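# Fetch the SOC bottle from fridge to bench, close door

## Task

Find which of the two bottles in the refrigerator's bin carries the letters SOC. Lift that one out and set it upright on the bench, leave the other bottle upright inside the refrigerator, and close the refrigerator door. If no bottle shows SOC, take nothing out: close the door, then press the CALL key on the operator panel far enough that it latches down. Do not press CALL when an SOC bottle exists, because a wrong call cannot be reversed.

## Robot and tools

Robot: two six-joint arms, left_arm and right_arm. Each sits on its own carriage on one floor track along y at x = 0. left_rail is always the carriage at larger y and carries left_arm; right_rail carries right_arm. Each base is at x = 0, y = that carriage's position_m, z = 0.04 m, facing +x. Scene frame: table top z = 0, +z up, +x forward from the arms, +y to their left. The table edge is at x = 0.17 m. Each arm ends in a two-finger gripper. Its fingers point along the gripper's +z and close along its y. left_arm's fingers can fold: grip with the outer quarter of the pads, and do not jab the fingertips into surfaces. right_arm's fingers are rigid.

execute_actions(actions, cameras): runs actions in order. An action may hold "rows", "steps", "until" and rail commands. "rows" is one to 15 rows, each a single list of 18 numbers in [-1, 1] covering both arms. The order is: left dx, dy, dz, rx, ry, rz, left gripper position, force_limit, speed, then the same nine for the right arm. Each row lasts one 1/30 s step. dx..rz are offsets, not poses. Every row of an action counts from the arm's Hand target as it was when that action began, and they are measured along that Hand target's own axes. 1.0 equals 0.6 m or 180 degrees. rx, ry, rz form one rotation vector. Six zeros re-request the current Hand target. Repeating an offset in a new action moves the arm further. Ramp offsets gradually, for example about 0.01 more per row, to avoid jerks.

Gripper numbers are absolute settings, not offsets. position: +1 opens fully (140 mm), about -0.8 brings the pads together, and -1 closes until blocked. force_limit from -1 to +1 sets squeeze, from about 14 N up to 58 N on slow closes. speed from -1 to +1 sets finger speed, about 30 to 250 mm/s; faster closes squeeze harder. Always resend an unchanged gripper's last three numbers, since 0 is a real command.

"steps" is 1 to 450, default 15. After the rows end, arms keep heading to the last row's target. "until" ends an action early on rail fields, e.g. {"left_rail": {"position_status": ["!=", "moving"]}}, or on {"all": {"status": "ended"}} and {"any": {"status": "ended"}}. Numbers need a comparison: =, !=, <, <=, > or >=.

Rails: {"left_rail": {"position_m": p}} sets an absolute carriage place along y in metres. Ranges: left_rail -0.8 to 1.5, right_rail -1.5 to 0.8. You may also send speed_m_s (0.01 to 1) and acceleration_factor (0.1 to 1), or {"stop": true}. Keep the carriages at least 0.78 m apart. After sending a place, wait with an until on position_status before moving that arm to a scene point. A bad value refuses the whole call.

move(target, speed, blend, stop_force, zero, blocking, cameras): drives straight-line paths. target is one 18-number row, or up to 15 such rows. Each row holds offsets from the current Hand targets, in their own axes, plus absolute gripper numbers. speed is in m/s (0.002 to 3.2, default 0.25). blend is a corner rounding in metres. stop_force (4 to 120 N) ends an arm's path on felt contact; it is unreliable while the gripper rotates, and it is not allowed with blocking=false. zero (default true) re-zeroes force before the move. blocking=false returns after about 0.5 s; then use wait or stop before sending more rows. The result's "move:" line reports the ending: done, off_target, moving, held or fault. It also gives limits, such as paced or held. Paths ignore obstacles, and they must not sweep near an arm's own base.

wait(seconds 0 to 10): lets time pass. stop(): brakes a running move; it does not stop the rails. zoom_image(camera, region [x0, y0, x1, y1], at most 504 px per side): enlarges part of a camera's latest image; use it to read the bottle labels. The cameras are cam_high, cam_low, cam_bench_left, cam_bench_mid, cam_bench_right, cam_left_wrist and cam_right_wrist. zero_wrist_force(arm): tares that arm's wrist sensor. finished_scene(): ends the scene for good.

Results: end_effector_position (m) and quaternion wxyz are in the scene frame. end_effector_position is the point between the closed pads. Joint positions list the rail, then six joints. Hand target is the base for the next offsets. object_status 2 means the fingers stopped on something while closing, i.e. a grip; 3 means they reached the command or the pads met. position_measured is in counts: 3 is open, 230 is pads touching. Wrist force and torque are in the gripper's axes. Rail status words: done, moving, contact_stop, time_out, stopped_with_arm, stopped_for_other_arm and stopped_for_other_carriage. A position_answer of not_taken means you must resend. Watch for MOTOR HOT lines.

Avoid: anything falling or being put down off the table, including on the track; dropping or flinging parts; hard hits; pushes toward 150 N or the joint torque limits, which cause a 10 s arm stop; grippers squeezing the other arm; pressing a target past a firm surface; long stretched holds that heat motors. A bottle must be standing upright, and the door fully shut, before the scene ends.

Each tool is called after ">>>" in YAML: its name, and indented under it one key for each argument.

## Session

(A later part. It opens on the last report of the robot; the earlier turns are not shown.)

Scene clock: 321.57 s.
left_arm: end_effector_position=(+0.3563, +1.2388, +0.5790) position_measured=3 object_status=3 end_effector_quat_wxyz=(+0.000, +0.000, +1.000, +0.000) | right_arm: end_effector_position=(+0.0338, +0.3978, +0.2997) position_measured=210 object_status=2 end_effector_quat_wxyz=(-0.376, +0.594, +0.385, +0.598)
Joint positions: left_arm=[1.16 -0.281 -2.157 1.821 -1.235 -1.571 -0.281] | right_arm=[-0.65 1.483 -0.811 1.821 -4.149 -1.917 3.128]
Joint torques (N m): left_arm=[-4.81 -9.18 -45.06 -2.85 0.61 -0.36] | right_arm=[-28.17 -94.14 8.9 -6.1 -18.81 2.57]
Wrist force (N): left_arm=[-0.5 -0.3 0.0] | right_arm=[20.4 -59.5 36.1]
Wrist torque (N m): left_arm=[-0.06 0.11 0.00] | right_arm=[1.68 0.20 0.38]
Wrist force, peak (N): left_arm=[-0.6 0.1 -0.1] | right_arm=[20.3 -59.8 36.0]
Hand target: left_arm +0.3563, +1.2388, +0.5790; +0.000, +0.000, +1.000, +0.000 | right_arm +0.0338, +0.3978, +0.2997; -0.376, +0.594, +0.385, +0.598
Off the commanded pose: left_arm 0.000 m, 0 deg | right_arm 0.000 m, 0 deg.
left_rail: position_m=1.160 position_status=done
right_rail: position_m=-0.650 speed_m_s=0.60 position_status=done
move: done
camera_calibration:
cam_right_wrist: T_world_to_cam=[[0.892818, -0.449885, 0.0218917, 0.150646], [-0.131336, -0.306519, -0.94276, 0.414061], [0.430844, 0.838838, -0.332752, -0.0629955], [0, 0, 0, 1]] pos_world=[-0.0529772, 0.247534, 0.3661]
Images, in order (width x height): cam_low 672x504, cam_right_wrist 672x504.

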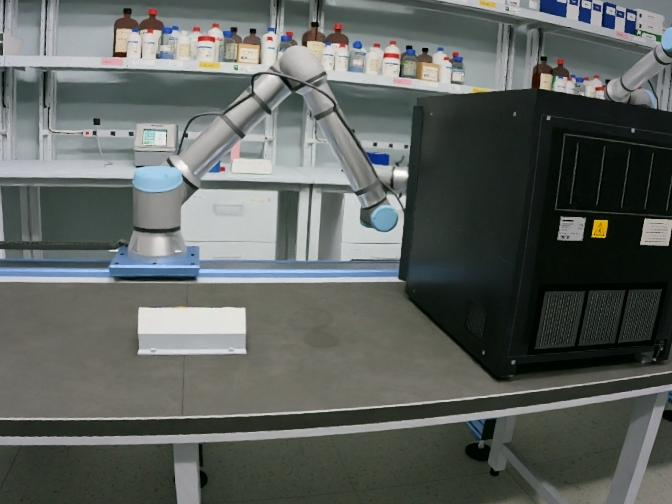

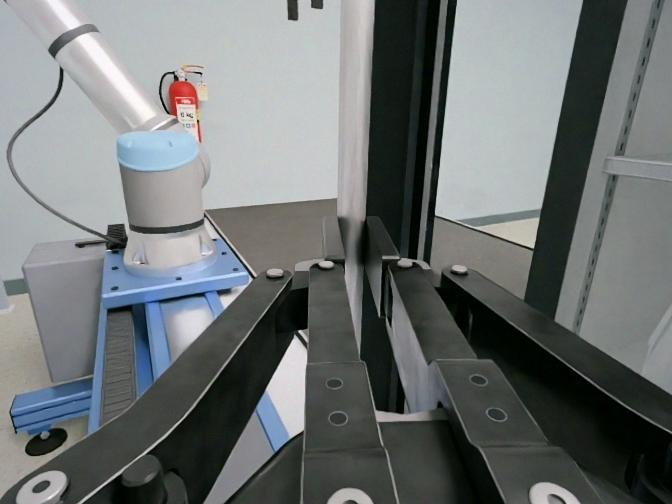

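>>> move:
  target:
    - [0,0,0,0,0,0,1,1,1, 0.0015,-0.0305,-0.0558,0.0139,0,0,-1,0,-1]
    - [0,0,0,0,0,0,1,1,1, 0.0015,-0.0535,-0.1155,0.0278,0,0,-1,0,-1]
  speed: 0.1
  blend: 0.01
  stop_force: 45

Scene clock: 338.67 s.
left_arm: end_effector_position=(+0.3563, +1.2388, +0.5790) position_measured=3 object_status=3 end_effector_quat_wxyz=(+0.000, +0.000, +1.000, +0.000) | right_arm: end_effector_position=(-0.0245, +0.3484, +0.3004) position_measured=210 object_status=2 end_effector_quat_wxyz=(-0.401, +0.577, +0.411, +0.581)
Joint positions: left_arm=[1.16 -0.281 -2.157 1.821 -1.235 -1.571 -0.281] | right_arm=[-0.65 1.521 -0.861 1.939 -4.216 -1.868 3.129]
Joint torques (N m): left_arm=[-5.33 -7.76 -45.92 -2.2 0.73 -0.65] | right_arm=[18.2 -101.17 -15.79 -5.48 2.43 2.48]
Wrist force (N): left_arm=[-0.2 0.1 -0.1] | right_arm=[8.4 3.6 0.7]
Wrist torque (N m): left_arm=[0.03 0.05 0.00] | right_arm=[1.44 -1.26 0.36]
Wrist force, peak (N): left_arm=[-0.7 -0.1 -0.1] | right_arm=[19.7 -60.8 39.8]
Hand target: left_arm +0.3563, +1.2388, +0.5790; +0.000, +0.000, +1.000, +0.000 | right_arm -0.0245, +0.3484, +0.3004; -0.401, +0.577, +0.411, +0.581
Off the commanded pose: left_arm 0.000 m, 0 deg | right_arm 0.000 m, 0 deg.
left_rail: position_m=1.160 position_status=done
right_rail: position_m=-0.650 speed_m_s=0.60 position_status=done
move: done

>>> move:
  target:
    - [0,0,0,0,0,0,1,1,1, 0,-0.0248,-0.0617,0.0133,0,0,-1,0,-1]
    - [0,0,0,0,0,0,1,1,1, 0,-0.0443,-0.1255,0.0267,0,0,-1,0,-1]
    - [0,0,0,0,0,0,1,1,1, 0,-0.0582,-0.1908,0.04,0,0,-1,0,-1]
    - [0,0,0,0,0,0,1,1,1, 0,-0.0658,-0.2575,0.0533,0,0,-1,0,-1]
    - [0,0,0,0,0,0,1,1,1, 0,-0.0678,-0.3245,0.0667,0,0,-1,0,-1]
    - [0,0,0,0,0,0,1,1,1, 0,-0.0638,-0.3915,0.08,0,0,-1,0,-1]
    - [0,0,0,0,0,0,1,1,1, 0,-0.0537,-0.4577,0.0933,0,0,-1,0,-1]
    - [0,0,0,0,0,0,1,1,1, 0,-0.0377,-0.5228,0.1067,0,0,-1,0,-1]
    - [0,0,0,0,0,0,1,1,1, 0,-0.0160,-0.5867,0.12,0,0,-1,0,-1]
    - [0,0,0,0,0,0,1,1,1, 0,0.0113,-0.6478,0.1333,0,0,-1,0,-1]
  speed: 0.12
  blend: 0.01
  stop_force: 45
  cameras: ["cam_right_wrist"]

Scene clock: 363.17 s.
left_arm: end_effector_position=(+0.3563, +1.2388, +0.5790) position_measured=3 object_status=3 end_effector_quat_wxyz=(+0.000, +0.000, +1.000, +0.000) | right_arm: end_effector_position=(-0.1228, +0.1950, +0.3005) position_measured=210 object_status=2 end_effector_quat_wxyz=(-0.455, +0.536, +0.464, +0.539)
Joint positions: left_arm=[1.16 -0.281 -2.157 1.821 -1.235 -1.571 -0.281] | right_arm=[-0.65 1.574 -0.98 2.254 -4.41 -1.729 3.13]
Joint torques (N m): left_arm=[-4.05 -6.6 -45.29 -2.31 0.91 -0.71] | right_arm=[56.06 -63.34 -45.87 -3.1 30.66 0.66]
Wrist force (N): left_arm=[-0.2 -0.1 0.2] | right_arm=[-15.9 100.2 -19.8]
Wrist torque (N m): left_arm=[-0.01 0.05 0.00] | right_arm=[-0.39 -1.63 0.33]
Wrist force, peak (N): left_arm=[-0.7 0.2 -0.1] | right_arm=[-17.8 106.0 -26.2]
Hand target: left_arm +0.3563, +1.2388, +0.5790; +0.000, +0.000, +1.000, +0.000 | right_arm -0.1228, +0.1950, +0.3005; -0.455, +0.536, +0.465, +0.539 (not the last commanded pose)
Off the commanded pose: left_arm 0.000 m, 0 deg | right_arm 0.216 m, 13 deg.
left_rail: position_m=1.160 position_status=done
right_rail: position_m=-0.650 speed_m_s=0.60 position_status=done
move: contact (right_arm); path passed 4 of 10 targets
camera_calibration:
cam_right_wrist: T_world_to_cam=[[0.982228, -0.186535, 0.0207921, 0.159203], [-0.0435459, -0.334239, -0.941482, 0.347909], [0.182569, 0.923845, -0.336422, 0.128858], [0, 0, 0, 1]] pos_world=[-0.16475, 0.026937, 0.367591]
Images, in order (width x height): cam_right_wrist 672x504.

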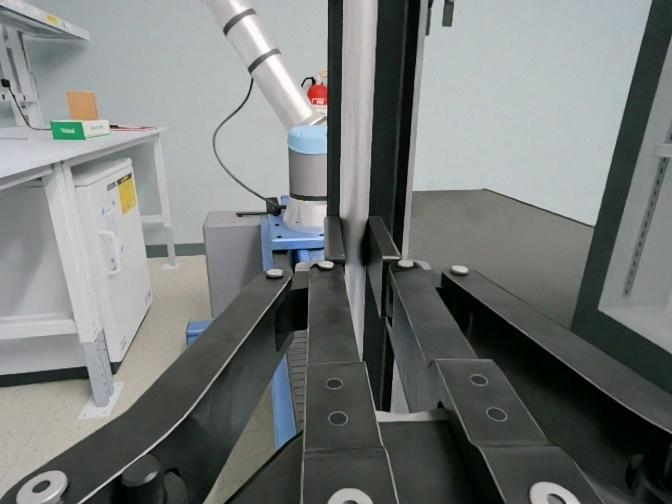

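>>> move:
  target: [0,0,0,0,0,0,1,1,1, 0,0.004,-0.0008,0,0,0,-1,0,-1]
  speed: 0.02

>>> move:
  target:
    - [0,0,0,0,0,0,1,1,1, 0,-0.0058,-0.0330,0.0072,0,0,-1,0,-1]
    - [0,0,0,0,0,0,1,1,1, 0,-0.0125,-0.0982,0.0211,0,0,-1,0,-1]
    - [0,0,0,0,0,0,1,1,1, 0,-0.0137,-0.1639,0.035,0,0,-1,0,-1]
    - [0,0,0,0,0,0,1,1,1, 0,-0.0092,-0.2294,0.0489,0,0,-1,0,-1]
    - [0,0,0,0,0,0,1,1,1, 0,0.0010,-0.2940,0.0633,0,0,-1,0,-1]
    - [0,0,0,0,0,0,1,1,1, 0,0.0172,-0.3577,0.0778,0,0,-1,0,-1]
  speed: 0.1
  blend: 0.01
  stop_force: 40
  cameras: ["cam_right_wrist"]

Scene clock: 376.60 s.
left_arm: end_effector_position=(+0.3563, +1.2388, +0.5790) position_measured=3 object_status=3 end_effector_quat_wxyz=(+0.000, +0.000, +1.000, +0.000) | right_arm: end_effector_position=(-0.1207, +0.1942, +0.3005) position_measured=210 object_status=2 end_effector_quat_wxyz=(-0.455, +0.536, +0.465, +0.539)
Joint positions: left_arm=[1.16 -0.281 -2.157 1.821 -1.235 -1.571 -0.281] | right_arm=[-0.65 1.569 -0.981 2.257 -4.412 -1.725 3.13]
Joint torques (N m): left_arm=[-4.48 -8.42 -44.89 -2.35 0.96 -0.35] | right_arm=[6.12 -98.91 -22.41 -11.45 13.75 -3.7]
Wrist force (N): left_arm=[-0.4 0.0 0.0] | right_arm=[-11.2 37.2 -6.9]
Wrist torque (N m): left_arm=[0.01 0.10 0.00] | right_arm=[0.85 -1.59 0.39]
Wrist force, peak (N): left_arm=[-0.4 0.3 0.5] | right_arm=[-15.6 100.8 -20.2]
Hand target: left_arm +0.3563, +1.2388, +0.5790; +0.000, +0.000, +1.000, +0.000 | right_arm -0.1205, +0.1942, +0.3005; -0.455, +0.536, +0.465, +0.539
Off the commanded pose: left_arm 0.000 m, 0 deg | right_arm 0.000 m, 0 deg.
left_rail: position_m=1.160 position_status=done
right_rail: position_m=-0.650 speed_m_s=0.60 position_status=done
move: done

Scene clock: 379.80 s.
left_arm: end_effector_position=(+0.3563, +1.2388, +0.5790) position_measured=3 object_status=3 end_effector_quat_wxyz=(+0.000, +0.000, +1.000, +0.000) | right_arm: end_effector_position=(-0.1452, -0.0046, +0.3021) position_measured=210 object_status=2 end_effector_quat_wxyz=(+0.512, -0.482, -0.522, -0.483)
Joint positions: left_arm=[1.16 -0.281 -2.157 1.821 -1.235 -1.571 -0.281] | right_arm=[-0.65 1.393 -1.065 2.669 -4.735 -1.324 3.128]
Joint torques (N m): left_arm=[-2.95 -12.77 -46.15 -2.32 0.75 -0.64] | right_arm=[87.93 -101.4 -14.87 -23.41 33.56 2.31]
Wrist force (N): left_arm=[-0.2 0.0 0.3] | right_arm=[-47.4 108.3 2.1]
Wrist torque (N m): left_arm=[-0.01 0.04 0.00] | right_arm=[-0.03 -2.80 0.76]
Wrist force, peak (N): left_arm=[-0.6 0.0 -0.3] | right_arm=[-55.8 112.2 2.4]
Hand target: left_arm +0.3563, +1.2388, +0.5790; +0.000, +0.000, +1.000, +0.000 | right_arm -0.1452, -0.0046, +0.3021; +0.512, -0.482, -0.522, -0.483 (not the last commanded pose)
Off the commanded pose: left_arm 0.000 m, 0 deg | right_arm 0.015 m, 1 deg.
left_rail: position_m=1.160 position_status=done
right_rail: position_m=-0.650 speed_m_s=0.60 position_status=done
move: contact (right_arm); path passed 5 of 6 targets
camera_calibration:
cam_right_wrist: T_world_to_cam=[[0.999145, 0.0366176, 0.0191988, 0.147894], [0.0304829, -0.338699, -0.940401, 0.292132], [-0.0279326, 0.940182, -0.339525, 0.288343], [0, 0, 0, 1]] pos_world=[-0.148619, -0.177565, 0.369782]
Images, in order (width x height): cam_right_wrist 672x504.

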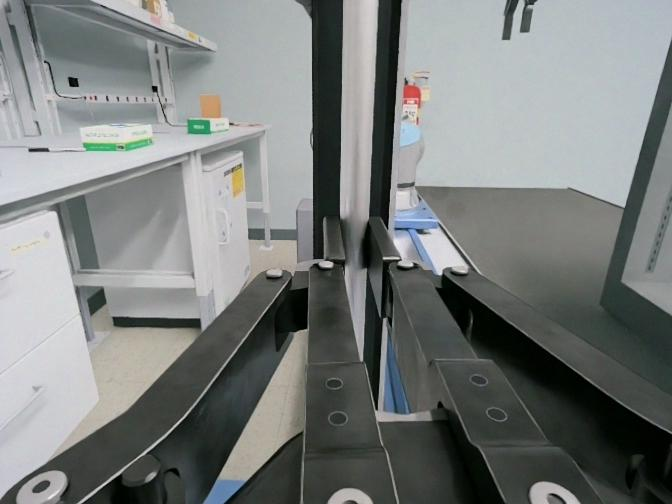

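>>> move:
  target: [0,0,0,0,0,0,1,1,1, -0.002,0.0055,0,0,0,0,-1,0,-1]
  speed: 0.02
  cameras: ["cam_bench_left", "cam_bench_mid"]

Scene clock: 397.63 s.
left_arm: end_effector_position=(+0.3563, +1.2388, +0.5790) position_measured=3 object_status=3 end_effector_quat_wxyz=(+0.000, +0.000, +1.000, +0.000) | right_arm: end_effector_position=(-0.1422, -0.0044, +0.3011) position_measured=210 object_status=2 end_effector_quat_wxyz=(+0.512, -0.482, -0.522, -0.483)
Joint positions: left_arm=[1.16 -0.281 -2.157 1.821 -1.235 -1.571 -0.281] | right_arm=[-0.65 1.381 -1.061 2.671 -4.741 -1.312 3.128]
Joint torques (N m): left_arm=[-5.15 -11.62 -45.77 -1.54 0.91 -0.75] | right_arm=[-14.35 -39.88 -0.29 -12.82 4.64 -3.54]
Wrist force (N): left_arm=[-0.4 -0.2 0.1] | right_arm=[-10.5 9.7 0.0]
Wrist torque (N m): left_arm=[-0.04 0.10 0.00] | right_arm=[1.30 -2.05 0.71]
Wrist force, peak (N): left_arm=[-0.8 -0.2 -0.1] | right_arm=[-47.9 108.7 1.9]
Hand target: left_arm +0.3563, +1.2388, +0.5790; +0.000, +0.000, +1.000, +0.000 | right_arm -0.1419, -0.0044, +0.3010; +0.512, -0.482, -0.522, -0.483
Off the commanded pose: left_arm 0.000 m, 0 deg | right_arm 0.000 m, 0 deg.
left_rail: position_m=1.160 position_status=done
right_rail: position_m=-0.650 speed_m_s=0.60 position_status=done
move: done
Images, in order (width x height): cam_bench_left 672x504, cam_bench_mid 672x504.

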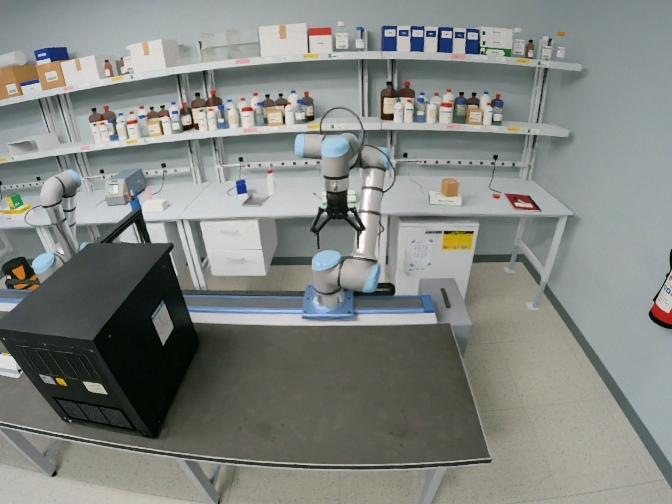

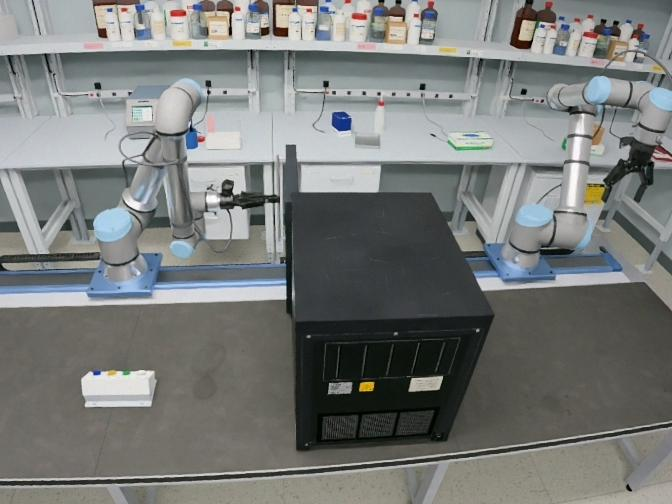

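>>> execute_actions:
  actions:
    - {"left_rail": {"position_m": 0.95, "speed_m_s": 0.5, "acceleration_factor": 0.6}, "steps": 120, "until": {"left_rail": {"position_status": ["!=", "moving"]}}}

>>> move:
  target:
    - [0.37,-0.6967,0,0,0,0.45,1,1,1, 0,0,0,0,0,0,-1,0,-1]
    - [0.4367,-0.6817,0.265,-0.6134,0.1644,0.6134,1,1,1, 0,0,0,0,0,0,-1,0,-1]
  speed: 0.35
  blend: 0.05
  cameras: ["cam_left_wrist", "cam_bench_left"]

Scene clock: 517.17 s.
left_arm: end_effector_position=(+0.3563, +1.0286, +0.5790) position_measured=3 object_status=3 end_effector_quat_wxyz=(+0.000, +0.000, +1.000, +0.000) | right_arm: end_effector_position=(-0.1419, -0.0044, +0.3010) position_measured=210 object_status=2 end_effector_quat_wxyz=(+0.512, -0.482, -0.522, -0.483)
Joint positions: left_arm=[0.95 -0.281 -2.157 1.821 -1.235 -1.571 -0.281] | right_arm=[-0.65 1.381 -1.061 2.671 -4.741 -1.312 3.128]
Joint torques (N m): left_arm=[-3.53 -12.59 -45.32 -2.08 0.69 -0.49] | right_arm=[-22.65 -34.15 -2.5 -3.97 -3.38 -3.43]
Wrist force (N): left_arm=[-0.2 0.2 0.0] | right_arm=[-3.9 -1.8 -0.4]
Wrist torque (N m): left_arm=[0.04 0.04 0.00] | right_arm=[1.44 -1.72 0.67]
Wrist force, peak (N): left_arm=[-0.3 1.4 -0.1] | right_arm=[-9.4 8.2 0.1]
Hand target: left_arm +0.3563, +1.0286, +0.5790; +0.000, +0.000, +1.000, +0.000 | right_arm -0.1419, -0.0044, +0.3010; +0.512, -0.482, -0.522, -0.483
Tool commands: left_gripper/position=+1.0 left_gripper/force_limit=+1.0 left_gripper/speed=+1.0 right_gripper/position=-1.0 right_gripper/force_limit=+0.0 right_gripper/speed=-1.0
Off the commanded pose: left_arm 0.000 m, 0 deg | right_arm 0.000 m, 0 deg.
left_rail: position_m=0.950 speed_m_s=0.50 position_status=done
right_rail: position_m=-0.650 speed_m_s=0.60 position_status=done

Scene clock: 522.43 s.
left_arm: end_effector_position=(+0.0943, +0.6195, +0.4200) position_measured=3 object_status=3 end_effector_quat_wxyz=(-0.183, +0.683, +0.183, +0.683) | right_arm: end_effector_position=(-0.1419, -0.0044, +0.3010) position_measured=210 object_status=2 end_effector_quat_wxyz=(+0.512, -0.482, -0.522, -0.483)
Joint positions: left_arm=[0.95 -2.281 -1.538 2.077 -0.539 -1.233 0] | right_arm=[-0.65 1.381 -1.061 2.671 -4.741 -1.312 3.128]
Joint torques (N m): left_arm=[-14.5 -28.27 -30.8 6.94 3.75 0.87] | right_arm=[-23.69 -35.38 -3.09 -4.44 -1.38 -2.73]
Wrist force (N): left_arm=[0.8 -1.2 -2.5] | right_arm=[-3.8 -1.6 -0.2]
Wrist torque (N m): left_arm=[-0.05 -0.42 -0.39] | right_arm=[1.48 -1.72 0.68]
Wrist force, peak (N): left_arm=[-0.8 -2.0 -2.6] | right_arm=[-4.3 -2.2 -1.0]
Hand target: left_arm +0.0943, +0.6195, +0.4200; -0.183, +0.683, +0.183, +0.683 | right_arm -0.1419, -0.0044, +0.3010; +0.512, -0.482, -0.522, -0.483
Off the commanded pose: left_arm 0.000 m, 0 deg | right_arm 0.000 m, 0 deg.
left_rail: position_m=0.950 speed_m_s=0.50 position_status=done
right_rail: position_m=-0.650 speed_m_s=0.60 position_status=done
move: done
camera_calibration:
cam_left_wrist: T_world_to_cam=[[0.464044, -0.879761, -0.103362, 0.547064], [-0.308862, -0.0513327, -0.949721, 0.459818], [0.830221, 0.472637, -0.295546, -0.061747], [0, 0, 0, 1]] pos_world=[-0.060578, 0.534073, 0.474995]
Images, in order (width x height): cam_bench_left 672x504, cam_left_wrist 672x504.

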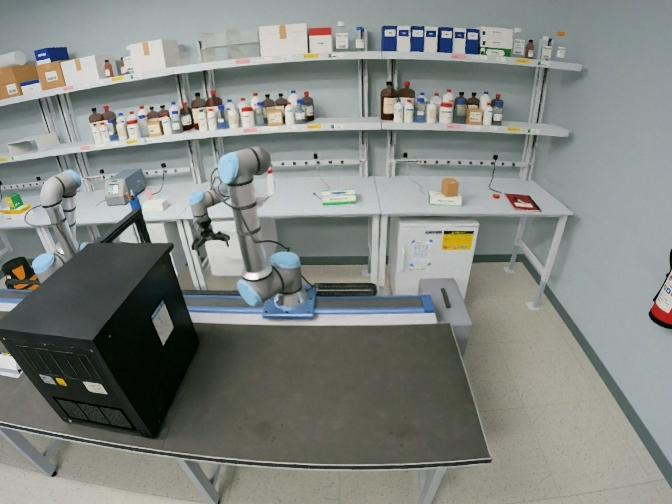

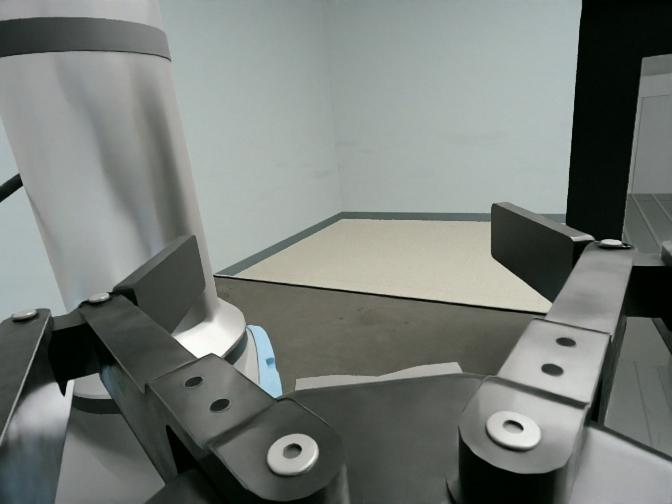

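>>> move:
  target: [-0.2,0.5268,-0.2541,-0.1222,0,0,1,1,1, 0,0,0,0,0,0,-1,0,-1]
  speed: 0.3
  cameras: ["cam_left_wrist"]

Scene clock: 525.77 s.
left_arm: end_effector_position=(+0.1203, +0.2696, +0.2999) position_measured=3 object_status=3 end_effector_quat_wxyz=(-0.049, +0.705, +0.049, +0.705) | right_arm: end_effector_position=(-0.1419, -0.0044, +0.3010) position_measured=210 object_status=2 end_effector_quat_wxyz=(+0.512, -0.482, -0.522, -0.483)
Joint positions: left_arm=[0.95 -2.092 -1.091 1.737 -0.647 -0.661 0] | right_arm=[-0.65 1.381 -1.061 2.671 -4.741 -1.312 3.128]
Joint torques (N m): left_arm=[5.09 -66.83 -44.04 6.17 3.18 -1.99] | right_arm=[-23.94 -34.71 -3.11 -5.04 -0.58 -2.46]
Wrist force (N): left_arm=[0.6 -1.3 -2.3] | right_arm=[-3.7 -1.6 -0.6]
Wrist torque (N m): left_arm=[-0.10 -0.35 -0.24] | right_arm=[1.48 -1.70 0.67]
Wrist force, peak (N): left_arm=[1.9 -2.8 -1.4] | right_arm=[-4.4 -2.3 -0.7]
Hand target: left_arm +0.1203, +0.2695, +0.2999; -0.049, +0.705, +0.049, +0.705 | right_arm -0.1419, -0.0044, +0.3010; +0.512, -0.482, -0.522, -0.483
Off the commanded pose: left_arm 0.000 m, 0 deg | right_arm 0.000 m, 0 deg.
left_rail: position_m=0.950 speed_m_s=0.50 position_status=done
right_rail: position_m=-0.650 speed_m_s=0.60 position_status=done
move: done
camera_calibration:
cam_left_wrist: T_world_to_cam=[[0.100608, -0.989515, -0.103627, 0.288121], [-0.305501, 0.0683992, -0.949732, 0.303158], [0.946862, 0.127208, -0.295417, 0.12565], [0, 0, 0, 1]] pos_world=[-0.0553453, 0.24838, 0.354895]
Images, in order (width x height): cam_left_wrist 672x504.

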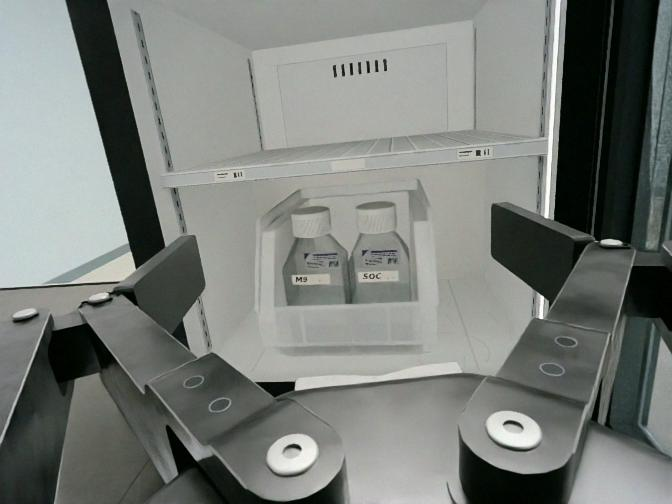

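>>> zoom_image:
  camera: "cam_left_wrist"
  region: [240, 130, 460, 380]

Scaled by 2.016 from the camera's 672x504 image, which has a finer 960x720 frame.

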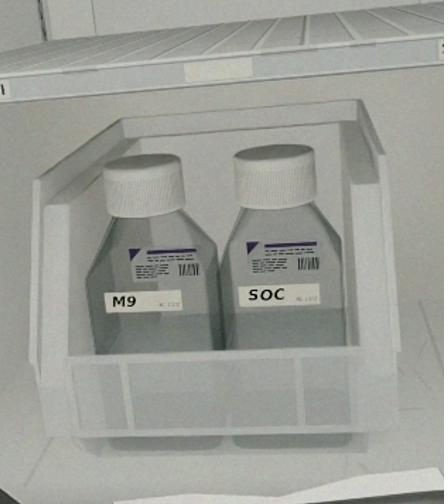

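>>> move:
  target: [-0.1667,0,0,0,0,0,1,1,1, 0,0,0,0,0,0,-1,0,-1]
  speed: 0.2
  cameras: ["cam_left_wrist"]

>>> zoom_image:
  camera: "cam_left_wrist"
  region: [220, 60, 470, 310]

Scene clock: 605.27 s.
left_arm: end_effector_position=(+0.1203, +0.2697, +0.2000) position_measured=3 object_status=3 end_effector_quat_wxyz=(-0.049, +0.705, +0.049, +0.705) | right_arm: end_effector_position=(-0.1419, -0.0044, +0.3010) position_measured=210 object_status=2 end_effector_quat_wxyz=(+0.512, -0.482, -0.522, -0.483)
Joint positions: left_arm=[0.95 -2.092 -0.981 1.781 -0.8 -0.661 0] | right_arm=[-0.65 1.381 -1.061 2.671 -4.741 -1.312 3.128]
Joint torques (N m): left_arm=[-9.67 -70.25 -24.27 -1.18 1.8 1.6] | right_arm=[-22.25 -35.28 -4.85 -6.24 -0.7 -1.98]
Wrist force (N): left_arm=[0.4 -1.3 -2.2] | right_arm=[-3.9 -2.0 -0.6]
Wrist torque (N m): left_arm=[-0.07 -0.33 -0.32] | right_arm=[1.38 -1.72 0.68]
Wrist force, peak (N): left_arm=[3.1 -1.1 -2.7] | right_arm=[-4.7 -2.0 -0.5]
Hand target: left_arm +0.1203, +0.2696, +0.1999; -0.049, +0.705, +0.049, +0.705 | right_arm -0.1419, -0.0044, +0.3010; +0.512, -0.482, -0.522, -0.483
Off the commanded pose: left_arm 0.000 m, 0 deg | right_arm 0.000 m, 0 deg.
left_rail: position_m=0.950 speed_m_s=0.50 position_status=done
right_rail: position_m=-0.650 speed_m_s=0.60 position_status=done
move: done
camera_calibration:
cam_left_wrist: T_world_to_cam=[[0.100732, -0.989509, -0.103562, 0.277758], [-0.305497, 0.0683007, -0.94974, 0.208307], [0.94685, 0.127307, -0.295412, 0.0961116], [0, 0, 0, 1]] pos_world=[-0.0553451, 0.24838, 0.254995]
Images, in order (width x height): cam_left_wrist 672x504.

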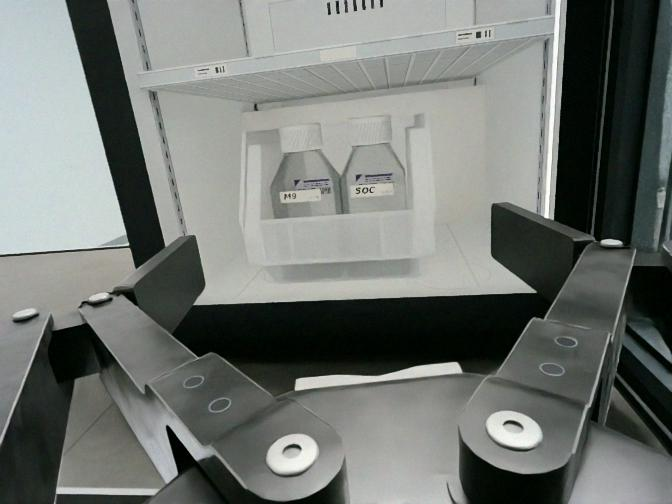

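Scaled by 2.016 from the camera's 672x504 image, which has a finer 960x720 frame.

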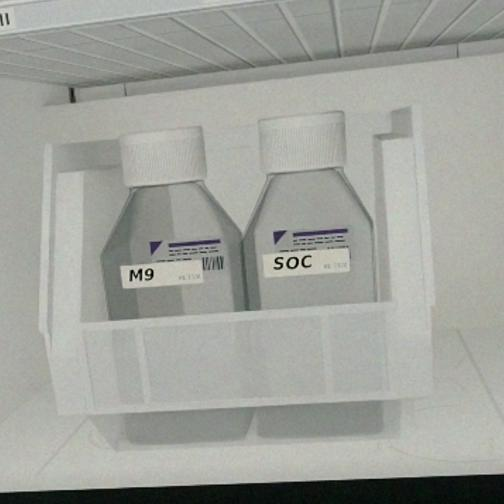

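>>> move:
  target: [0.155,0.0605,0.2957,-0.0384,-0.1221,0.0075,-0.13,0,0, 0,0,0,0,0,0,-1,0,-1]
  speed: 0.15
  cameras: ["cam_left_wrist"]

>>> zoom_image:
  camera: "cam_left_wrist"
  region: [220, 80, 480, 330]

Scene clock: 669.07 s.
left_arm: end_effector_position=(+0.3010, +0.2584, +0.2929) position_measured=145 object_status=3 end_effector_quat_wxyz=(-0.005, +0.829, +0.007, +0.559) | right_arm: end_effector_position=(-0.1419, -0.0044, +0.3010) position_measured=210 object_status=2 end_effector_quat_wxyz=(+0.512, -0.482, -0.522, -0.483)
Joint positions: left_arm=[0.95 -1.844 -1.385 2.007 -1.575 -0.477 0.897] | right_arm=[-0.65 1.381 -1.061 2.671 -4.741 -1.312 3.128]
Joint torques (N m): left_arm=[7.66 -81.78 -34.19 -6.04 -1.46 1.53] | right_arm=[-22.55 -35.07 -6.24 -7.82 -0.37 -0.91]
Wrist force (N): left_arm=[0.8 -1.0 -1.4] | right_arm=[-3.9 -2.3 -0.8]
Wrist torque (N m): left_arm=[-0.12 -0.40 -0.32] | right_arm=[1.32 -1.68 0.68]
Wrist force, peak (N): left_arm=[-1.2 -1.3 -4.2] | right_arm=[-4.6 -2.0 -0.5]
Hand target: left_arm +0.3010, +0.2584, +0.2929; -0.005, +0.829, +0.007, +0.559 | right_arm -0.1419, -0.0044, +0.3010; +0.512, -0.482, -0.522, -0.483
Off the commanded pose: left_arm 0.000 m, 0 deg | right_arm 0.000 m, 0 deg.
left_rail: position_m=0.950 speed_m_s=0.50 position_status=done
right_rail: position_m=-0.650 speed_m_s=0.60 position_status=done
move: done
camera_calibration:
cam_left_wrist: T_world_to_cam=[[-0.0566243, -0.995025, -0.0819654, 0.300462], [-0.629278, 0.0993062, -0.77081, 0.389518], [0.775115, 0.00793246, -0.63177, 0.134966], [0, 0, 0, 1]] pos_world=[0.157514, 0.259215, 0.41014]
Images, in order (width x height): cam_left_wrist 672x504.

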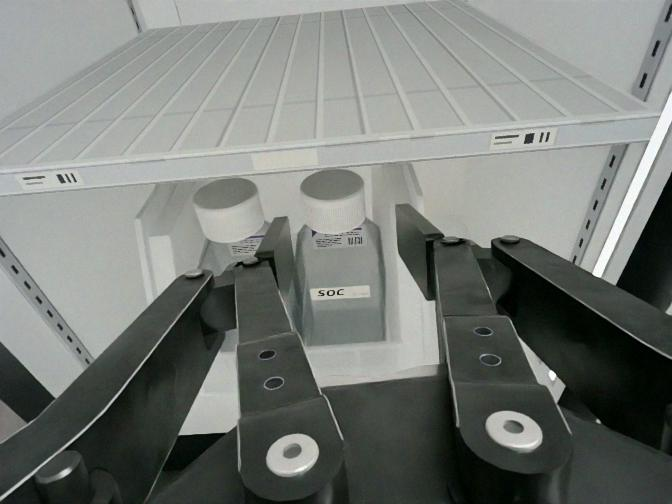

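Scaled by 1.938 from the camera's 672x504 image, which has a finer 960x720 frame.

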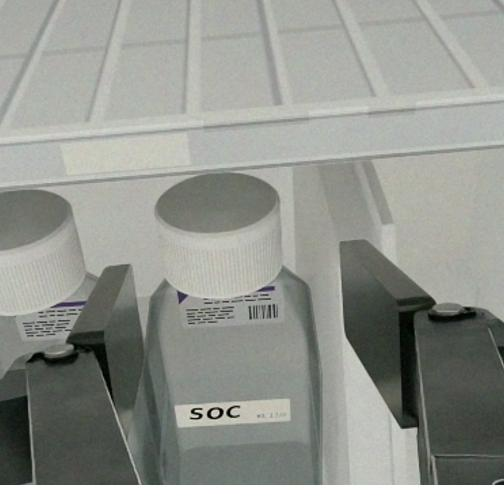

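>>> zoom_image:
  camera: "cam_left_wrist"
  region: [280, 150, 450, 300]

Scaled by 2.965 from the camera's 672x504 image, which has a finer 960x720 frame.

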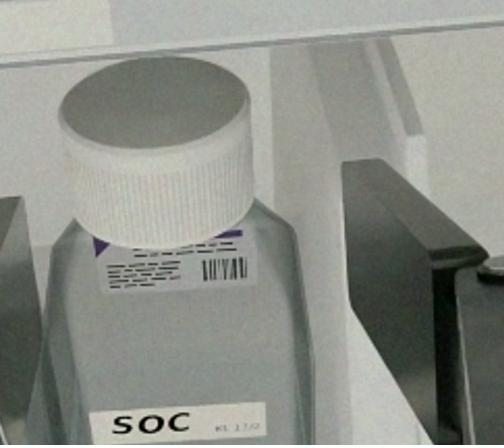

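>>> move:
  target: [0,-0.0007,0.1658,0,0,0,-0.13,0,0, 0,0,0,0,0,0,-1,0,-1]
  speed: 0.08
  stop_force: 10
  cameras: ["cam_left_wrist"]

>>> zoom_image:
  camera: "cam_left_wrist"
  region: [240, 100, 440, 300]

Scene clock: 688.47 s.
left_arm: end_effector_position=(+0.3933, +0.2604, +0.2556) position_measured=145 object_status=3 end_effector_quat_wxyz=(-0.005, +0.829, +0.007, +0.559) | right_arm: end_effector_position=(-0.1419, -0.0044, +0.3010) position_measured=210 object_status=2 end_effector_quat_wxyz=(+0.512, -0.482, -0.522, -0.483)
Joint positions: left_arm=[0.95 -1.711 -1.329 2.077 -1.947 -0.414 1.169] | right_arm=[-0.65 1.381 -1.061 2.671 -4.741 -1.312 3.128]
Joint torques (N m): left_arm=[10.29 -48.99 -31.4 -7.44 6.48 1.56] | right_arm=[-20.67 -34.43 -6.29 -9.45 -0.54 -0.47]
Wrist force (N): left_arm=[0.5 -1.1 -1.4] | right_arm=[-3.6 -2.0 -0.7]
Wrist torque (N m): left_arm=[-0.18 -0.35 -0.30] | right_arm=[1.37 -1.78 0.68]
Wrist force, peak (N): left_arm=[0.6 -1.2 -2.6] | right_arm=[-4.6 -2.2 -0.7]
Hand target: left_arm +0.3933, +0.2604, +0.2556; -0.005, +0.829, +0.007, +0.559 | right_arm -0.1419, -0.0044, +0.3010; +0.512, -0.482, -0.522, -0.483
Off the commanded pose: left_arm 0.000 m, 0 deg | right_arm 0.000 m, 0 deg.
left_rail: position_m=0.950 speed_m_s=0.50 position_status=done
right_rail: position_m=-0.650 speed_m_s=0.60 position_status=done
move: done
camera_calibration:
cam_left_wrist: T_world_to_cam=[[-0.0567167, -0.995025, -0.0818994, 0.30462], [-0.629378, 0.0993124, -0.770727, 0.418643], [0.775027, 0.00783263, -0.63188, 0.0399316], [0, 0, 0, 1]] pos_world=[0.249814, 0.261215, 0.37284]
Images, in order (width x height): cam_left_wrist 672x504.

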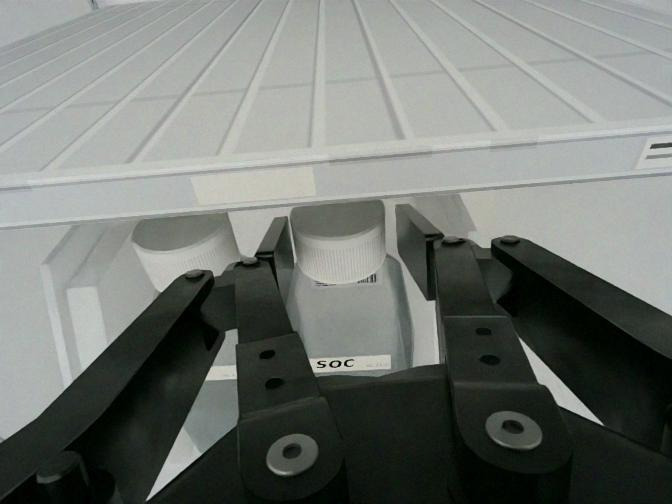

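Scaled by 2.520 from the camera's 672x504 image, which has a finer 960x720 frame.

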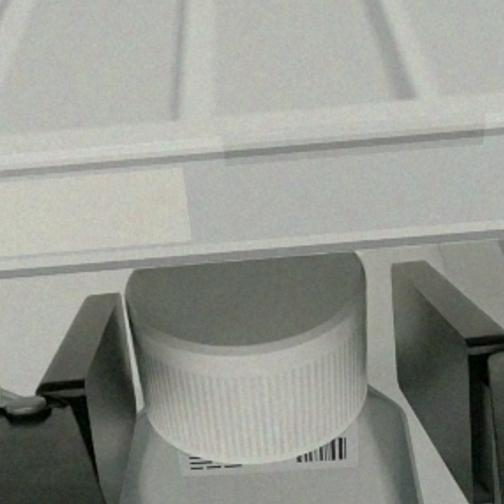

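>>> move:
  target: [0,-0.0042,-0.005,0,0,0,-0.13,0,0, 0,0,0,0,0,0,-1,0,-1]
  speed: 0.05

>>> execute_actions:
  actions:
    - {"rows": [[0,0,0,0,0,0,-1,0,-1, 0,0,0,0,0,0,-1,0,-1]], "steps": 60}
  cameras: ["cam_left_wrist"]

>>> zoom_image:
  camera: "cam_left_wrist"
  region: [240, 100, 440, 300]

Scene clock: 694.77 s.
left_arm: end_effector_position=(+0.3905, +0.2628, +0.2567) position_measured=145 object_status=3 end_effector_quat_wxyz=(-0.005, +0.829, +0.007, +0.559) | right_arm: end_effector_position=(-0.1419, -0.0044, +0.3010) position_measured=210 object_status=2 end_effector_quat_wxyz=(+0.512, -0.482, -0.522, -0.483)
Joint positions: left_arm=[0.95 -1.716 -1.335 2.08 -1.935 -0.415 1.158] | right_arm=[-0.65 1.381 -1.061 2.671 -4.741 -1.312 3.128]
Joint torques (N m): left_arm=[-17.43 -78.78 -31.1 -0.94 -1.21 -2.21] | right_arm=[-20.02 -33.87 -6.86 -9.74 -0.34 -0.11]
Wrist force (N): left_arm=[0.4 -0.7 -1.5] | right_arm=[-4.0 -1.8 -0.7]
Wrist torque (N m): left_arm=[-0.08 -0.33 -0.05] | right_arm=[1.42 -1.68 0.67]
Wrist force, peak (N): left_arm=[0.6 -1.1 -1.7] | right_arm=[-4.5 -2.2 -0.7]
Hand target: left_arm +0.3904, +0.2629, +0.2567; -0.005, +0.829, +0.007, +0.559 | right_arm -0.1419, -0.0044, +0.3010; +0.512, -0.482, -0.522, -0.483
Off the commanded pose: left_arm 0.000 m, 0 deg | right_arm 0.000 m, 0 deg.
left_rail: position_m=0.950 speed_m_s=0.50 position_status=done
right_rail: position_m=-0.650 speed_m_s=0.60 position_status=done
move: done

Scene clock: 696.97 s.
left_arm: end_effector_position=(+0.3904, +0.2629, +0.2568) position_measured=161 object_status=2 end_effector_quat_wxyz=(-0.005, +0.829, +0.007, +0.559) | right_arm: end_effector_position=(-0.1419, -0.0044, +0.3010) position_measured=210 object_status=2 end_effector_quat_wxyz=(+0.512, -0.482, -0.522, -0.483)
Joint positions: left_arm=[0.95 -1.716 -1.335 2.08 -1.934 -0.416 1.158] | right_arm=[-0.65 1.381 -1.061 2.671 -4.741 -1.312 3.128]
Joint torques (N m): left_arm=[-11.4 -69.58 -32.68 0.1 -1.15 -1.34] | right_arm=[-21.56 -35.28 -6.76 -9.32 -0.28 0.11]
Wrist force (N): left_arm=[4.7 -0.5 -4.8] | right_arm=[-3.5 -1.6 -0.7]
Wrist torque (N m): left_arm=[-0.12 -0.23 -0.14] | right_arm=[1.45 -1.82 0.67]
Wrist force, peak (N): left_arm=[5.0 -0.9 -4.8] | right_arm=[-4.6 -1.7 -0.7]
Hand target: left_arm +0.3904, +0.2629, +0.2567; -0.005, +0.829, +0.007, +0.559 | right_arm -0.1419, -0.0044, +0.3010; +0.512, -0.482, -0.522, -0.483
Off the commanded pose: left_arm 0.000 m, 0 deg | right_arm 0.000 m, 0 deg.
left_rail: position_m=0.950 speed_m_s=0.50 position_status=done
right_rail: position_m=-0.650 speed_m_s=0.60 position_status=done
camera_calibration:
cam_left_wrist: T_world_to_cam=[[-0.0567167, -0.995025, -0.0818994, 0.307041], [-0.629378, 0.0993124, -0.770727, 0.417494], [0.775027, 0.00783263, -0.63188, 0.0429179], [0, 0, 0, 1]] pos_world=[0.246914, 0.263715, 0.37404]
Images, in order (width x height): cam_left_wrist 672x504.

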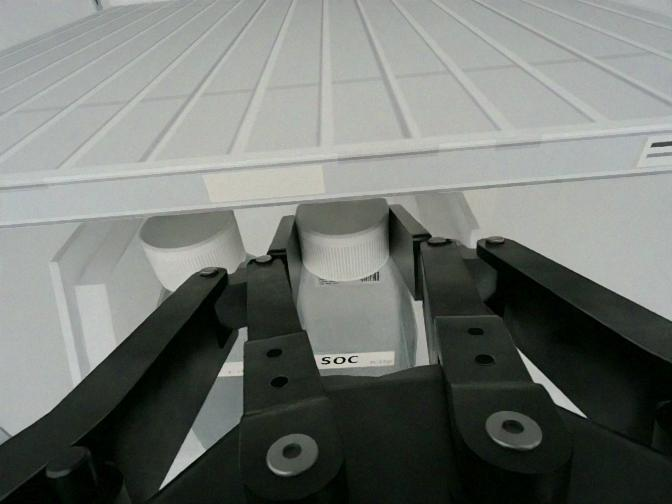

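Scaled by 2.520 from the camera's 672x504 image, which has a finer 960x720 frame.

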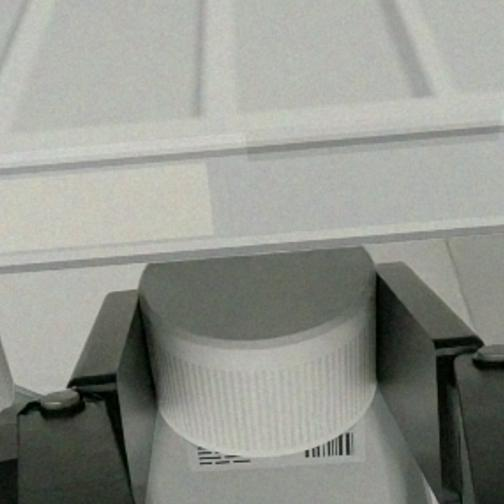

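>>> zoom_image:
  camera: "cam_left_wrist"
  region: [350, 180, 450, 280]

Scaled by 5.040 from the camera's 672x504 image, which has a finer 960x720 frame.

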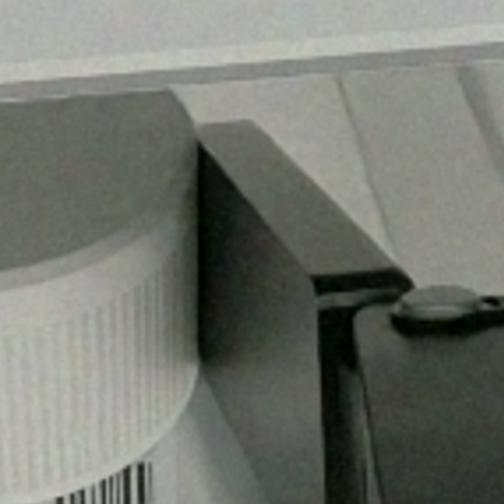

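>>> move:
  target: [0.01236,0,-0.005,0,0,0,-1,0,-1, 0,0,0,0,0,0,-1,0,-1]
  speed: 0.03
  cameras: ["cam_left_wrist"]

>>> zoom_image:
  camera: "cam_left_wrist"
  region: [240, 160, 440, 360]

Scene clock: 751.73 s.
left_arm: end_effector_position=(+0.3904, +0.2629, +0.2647) position_measured=161 object_status=2 end_effector_quat_wxyz=(-0.005, +0.829, +0.007, +0.559) | right_arm: end_effector_position=(-0.1419, -0.0044, +0.3010) position_measured=210 object_status=2 end_effector_quat_wxyz=(+0.512, -0.482, -0.522, -0.483)
Joint positions: left_arm=[0.95 -1.716 -1.345 2.074 -1.919 -0.416 1.158] | right_arm=[-0.65 1.381 -1.061 2.671 -4.741 -1.312 3.128]
Joint torques (N m): left_arm=[3.16 -87.33 -48.4 -0.19 4.58 -0.65] | right_arm=[-19.7 -38.56 -6.44 -9.17 -0.48 0.9]
Wrist force (N): left_arm=[-2.8 -1.0 0.1] | right_arm=[-3.7 -2.0 -0.8]
Wrist torque (N m): left_arm=[-0.14 -0.44 -0.05] | right_arm=[1.43 -1.66 0.68]
Wrist force, peak (N): left_arm=[5.0 -0.4 -4.9] | right_arm=[-4.8 -2.1 -0.7]
Hand target: left_arm +0.3904, +0.2629, +0.2647; -0.005, +0.829, +0.007, +0.559 | right_arm -0.1419, -0.0044, +0.3010; +0.512, -0.482, -0.522, -0.483
Off the commanded pose: left_arm 0.000 m, 0 deg | right_arm 0.000 m, 0 deg.
left_rail: position_m=0.950 speed_m_s=0.50 position_status=done
right_rail: position_m=-0.650 speed_m_s=0.60 position_status=done
move: done
camera_calibration:
cam_left_wrist: T_world_to_cam=[[-0.0566993, -0.995015, -0.0820352, 0.307733], [-0.629381, 0.0994065, -0.770713, 0.423553], [0.775026, 0.00793249, -0.63188, 0.0478834], [0, 0, 0, 1]] pos_world=[0.246914, 0.263715, 0.381939]
Images, in order (width x height): cam_left_wrist 672x504.

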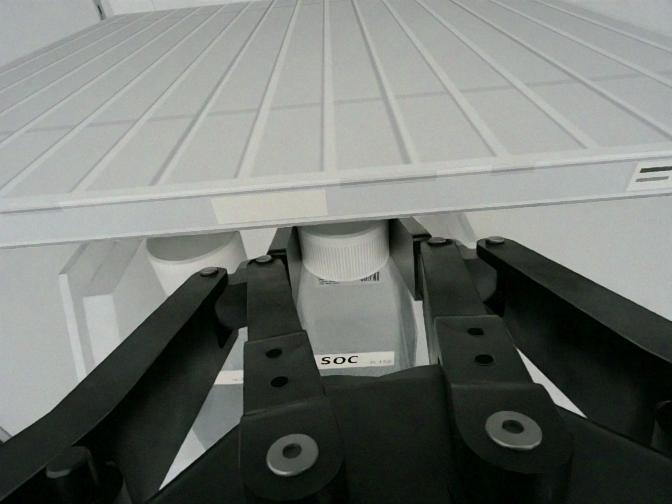

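Scaled by 2.520 from the camera's 672x504 image, which has a finer 960x720 frame.

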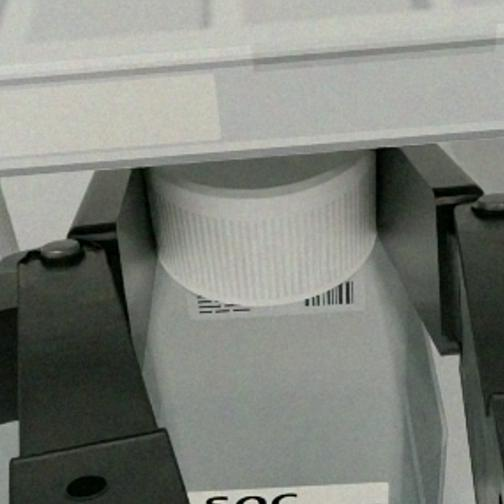

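>>> move:
  target:
    - [-0.0262,-0.0008,-0.0433,-0.01606,0.06665,0.00461,-1,0,-1, 0,0,0,0,0,0,-1,0,-1]
    - [-0.0532,-0.0023,-0.0958,-0.03314,0.13876,0.00555,-1,0,-1, 0,0,0,0,0,0,-1,0,-1]
    - [-0.0650,-0.0037,-0.1437,-0.05055,0.18852,0.00442,-1,0,-1, 0,0,0,0,0,0,-1,0,-1]
  speed: 0.05
  blend: 0.005
  stop_force: 15
  cameras: ["cam_left_wrist"]

Scene clock: 773.57 s.
left_arm: end_effector_position=(+0.2958, +0.2634, +0.2609) position_measured=161 object_status=2 end_effector_quat_wxyz=(+0.054, +0.628, -0.044, +0.775) | right_arm: end_effector_position=(-0.1419, -0.0044, +0.3010) position_measured=210 object_status=2 end_effector_quat_wxyz=(+0.512, -0.482, -0.522, -0.483)
Joint positions: left_arm=[0.95 -1.899 -0.952 1.86 -0.06 -0.281 -0.828] | right_arm=[-0.65 1.381 -1.061 2.671 -4.741 -1.312 3.128]
Joint torques (N m): left_arm=[-17.68 -68.46 -35.5 8.11 -6.58 -2.2] | right_arm=[-20.81 -44.62 -6.83 -8.89 -0.38 1.45]
Wrist force (N): left_arm=[-2.9 -3.4 -2.2] | right_arm=[-3.2 -2.6 -1.0]
Wrist torque (N m): left_arm=[0.20 -0.70 0.14] | right_arm=[1.34 -1.72 0.67]
Wrist force, peak (N): left_arm=[-3.6 -3.9 -2.3] | right_arm=[-4.2 -2.4 -0.6]
Hand target: left_arm +0.2958, +0.2634, +0.2609; +0.054, +0.628, -0.044, +0.775 | right_arm -0.1419, -0.0044, +0.3010; +0.512, -0.482, -0.522, -0.483
Off the commanded pose: left_arm 0.000 m, 0 deg | right_arm 0.000 m, 0 deg.
left_rail: position_m=0.950 speed_m_s=0.50 position_status=done
right_rail: position_m=-0.650 speed_m_s=0.60 position_status=done
move: done
camera_calibration:
cam_left_wrist: T_world_to_cam=[[-0.153988, -0.982003, -0.109351, 0.335132], [-0.0729546, 0.121668, -0.989886, 0.247796], [0.985376, -0.144453, -0.0903772, -0.0446411], [0, 0, 0, 1]] pos_world=[0.113673, 0.292503, 0.277902]
Images, in order (width x height): cam_left_wrist 672x504.

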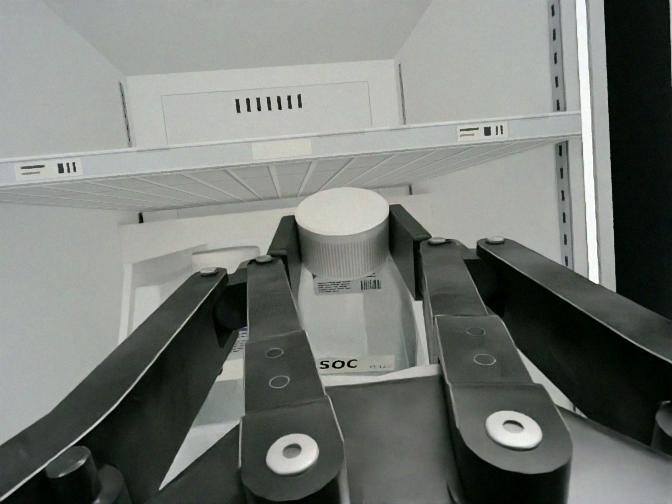

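>>> move:
  target: [0.0590,0.0011,0.0045,0,0.0111,0,-1,0,-1, 0,0,0,0,0,0,-1,0,-1]
  speed: 0.05
  stop_force: 10
  cameras: ["cam_left_wrist"]

Scene clock: 781.67 s.
left_arm: end_effector_position=(+0.2911, +0.2634, +0.2961) position_measured=161 object_status=2 end_effector_quat_wxyz=(+0.055, +0.614, -0.043, +0.786) | right_arm: end_effector_position=(-0.1419, -0.0044, +0.3010) position_measured=210 object_status=2 end_effector_quat_wxyz=(+0.512, -0.482, -0.522, -0.483)
Joint positions: left_arm=[0.95 -1.902 -0.969 1.845 0.042 -0.309 -0.895] | right_arm=[-0.65 1.381 -1.061 2.671 -4.741 -1.312 3.128]
Joint torques (N m): left_arm=[-14.63 -101.8 -34.6 8.35 -7.82 -1.68] | right_arm=[-20.81 -48.28 -6.31 -8.75 -0.83 1.53]
Wrist force (N): left_arm=[-2.5 -1.9 -3.0] | right_arm=[-3.6 -1.9 -0.6]
Wrist torque (N m): left_arm=[0.00 -0.73 -0.09] | right_arm=[1.43 -1.61 0.68]
Wrist force, peak (N): left_arm=[-3.7 -3.2 -2.5] | right_arm=[-4.1 -2.6 -1.0]
Hand target: left_arm +0.2911, +0.2634, +0.2961; +0.055, +0.614, -0.043, +0.786 | right_arm -0.1419, -0.0044, +0.3010; +0.512, -0.482, -0.522, -0.483
Off the commanded pose: left_arm 0.000 m, 0 deg | right_arm 0.000 m, 0 deg.
left_rail: position_m=0.950 speed_m_s=0.50 position_status=done
right_rail: position_m=-0.650 speed_m_s=0.60 position_status=done
move: done
camera_calibration:
cam_left_wrist: T_world_to_cam=[[-0.150137, -0.982543, -0.109853, 0.337347], [-0.0387025, 0.116868, -0.992393, 0.274264], [0.987907, -0.144744, -0.0555732, -0.0476829], [0, 0, 0, 1]] pos_world=[0.108369, 0.292504, 0.306586]
Images, in order (width x height): cam_left_wrist 672x504.

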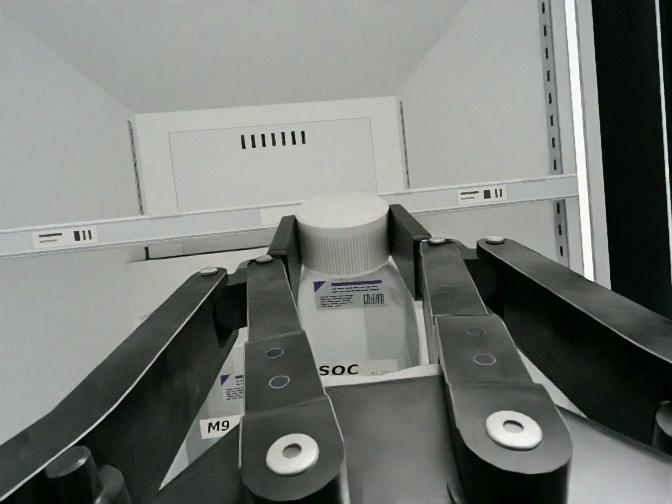

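>>> move:
  target:
    - [0.0337,0.0140,-0.0937,0,0,0,-1,0,-1, 0,0,0,0,0,0,-1,0,-1]
    - [0.0810,0.0345,-0.2698,0,0,0,-1,0,-1, 0,0,0,0,0,0,-1,0,-1]
  speed: 0.09
  blend: 0.01
  stop_force: 12
  cameras: ["cam_left_wrist"]

Scene clock: 793.80 s.
left_arm: end_effector_position=(+0.1210, +0.2664, +0.3041) position_measured=161 object_status=2 end_effector_quat_wxyz=(+0.055, +0.614, -0.043, +0.786) | right_arm: end_effector_position=(-0.1419, -0.0044, +0.3010) position_measured=210 object_status=2 end_effector_quat_wxyz=(+0.512, -0.482, -0.522, -0.483)
Joint positions: left_arm=[0.95 -2.147 -1.023 1.846 -0.289 -0.496 -0.478] | right_arm=[-0.65 1.381 -1.061 2.671 -4.741 -1.312 3.128]
Joint torques (N m): left_arm=[-16.67 -67.52 -37.04 0.59 -6.43 1.95] | right_arm=[-19.15 -51.1 -6.74 -8.43 -1.1 1.34]
Wrist force (N): left_arm=[-2.5 -0.9 -3.4] | right_arm=[-4.2 -2.2 -0.7]
Wrist torque (N m): left_arm=[0.07 -0.61 -0.41] | right_arm=[1.43 -1.61 0.68]
Wrist force, peak (N): left_arm=[-2.1 -0.9 -5.4] | right_arm=[-4.5 -2.8 -0.9]
Hand target: left_arm +0.1210, +0.2664, +0.3041; +0.055, +0.614, -0.043, +0.786 | right_arm -0.1419, -0.0044, +0.3010; +0.512, -0.482, -0.522, -0.483
Off the commanded pose: left_arm 0.000 m, 0 deg | right_arm 0.000 m, 0 deg.
left_rail: position_m=0.950 speed_m_s=0.50 position_status=done
right_rail: position_m=-0.650 speed_m_s=0.60 position_status=done
move: done
camera_calibration:
cam_left_wrist: T_world_to_cam=[[-0.150137, -0.982543, -0.109853, 0.31565], [-0.0387025, 0.116868, -0.992393, 0.275273], [0.987907, -0.144744, -0.0555732, 0.12114], [0, 0, 0, 1]] pos_world=[-0.0616306, 0.295504, 0.314586]
Images, in order (width x height): cam_left_wrist 672x504.

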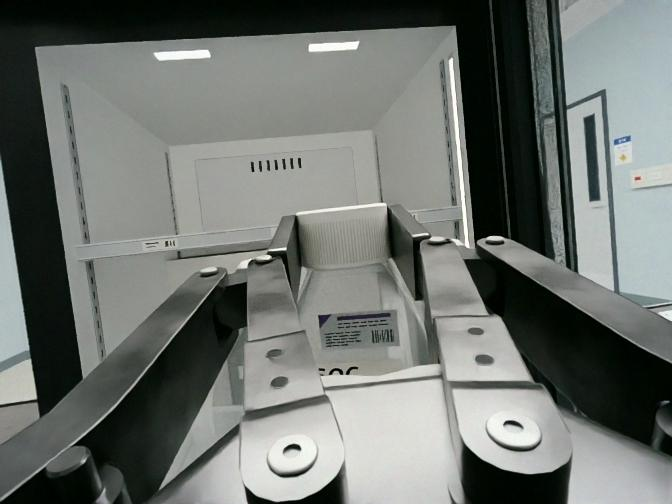

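>>> zoom_image:
  camera: "cam_left_wrist"
  region: [230, 180, 450, 400]

Scaled by 2.291 from the camera's 672x504 image, which has a finer 960x720 frame.

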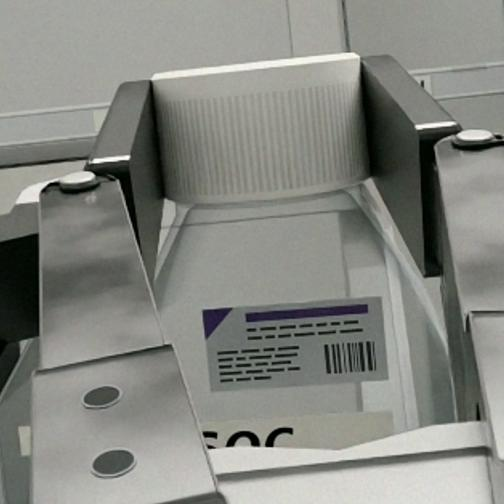

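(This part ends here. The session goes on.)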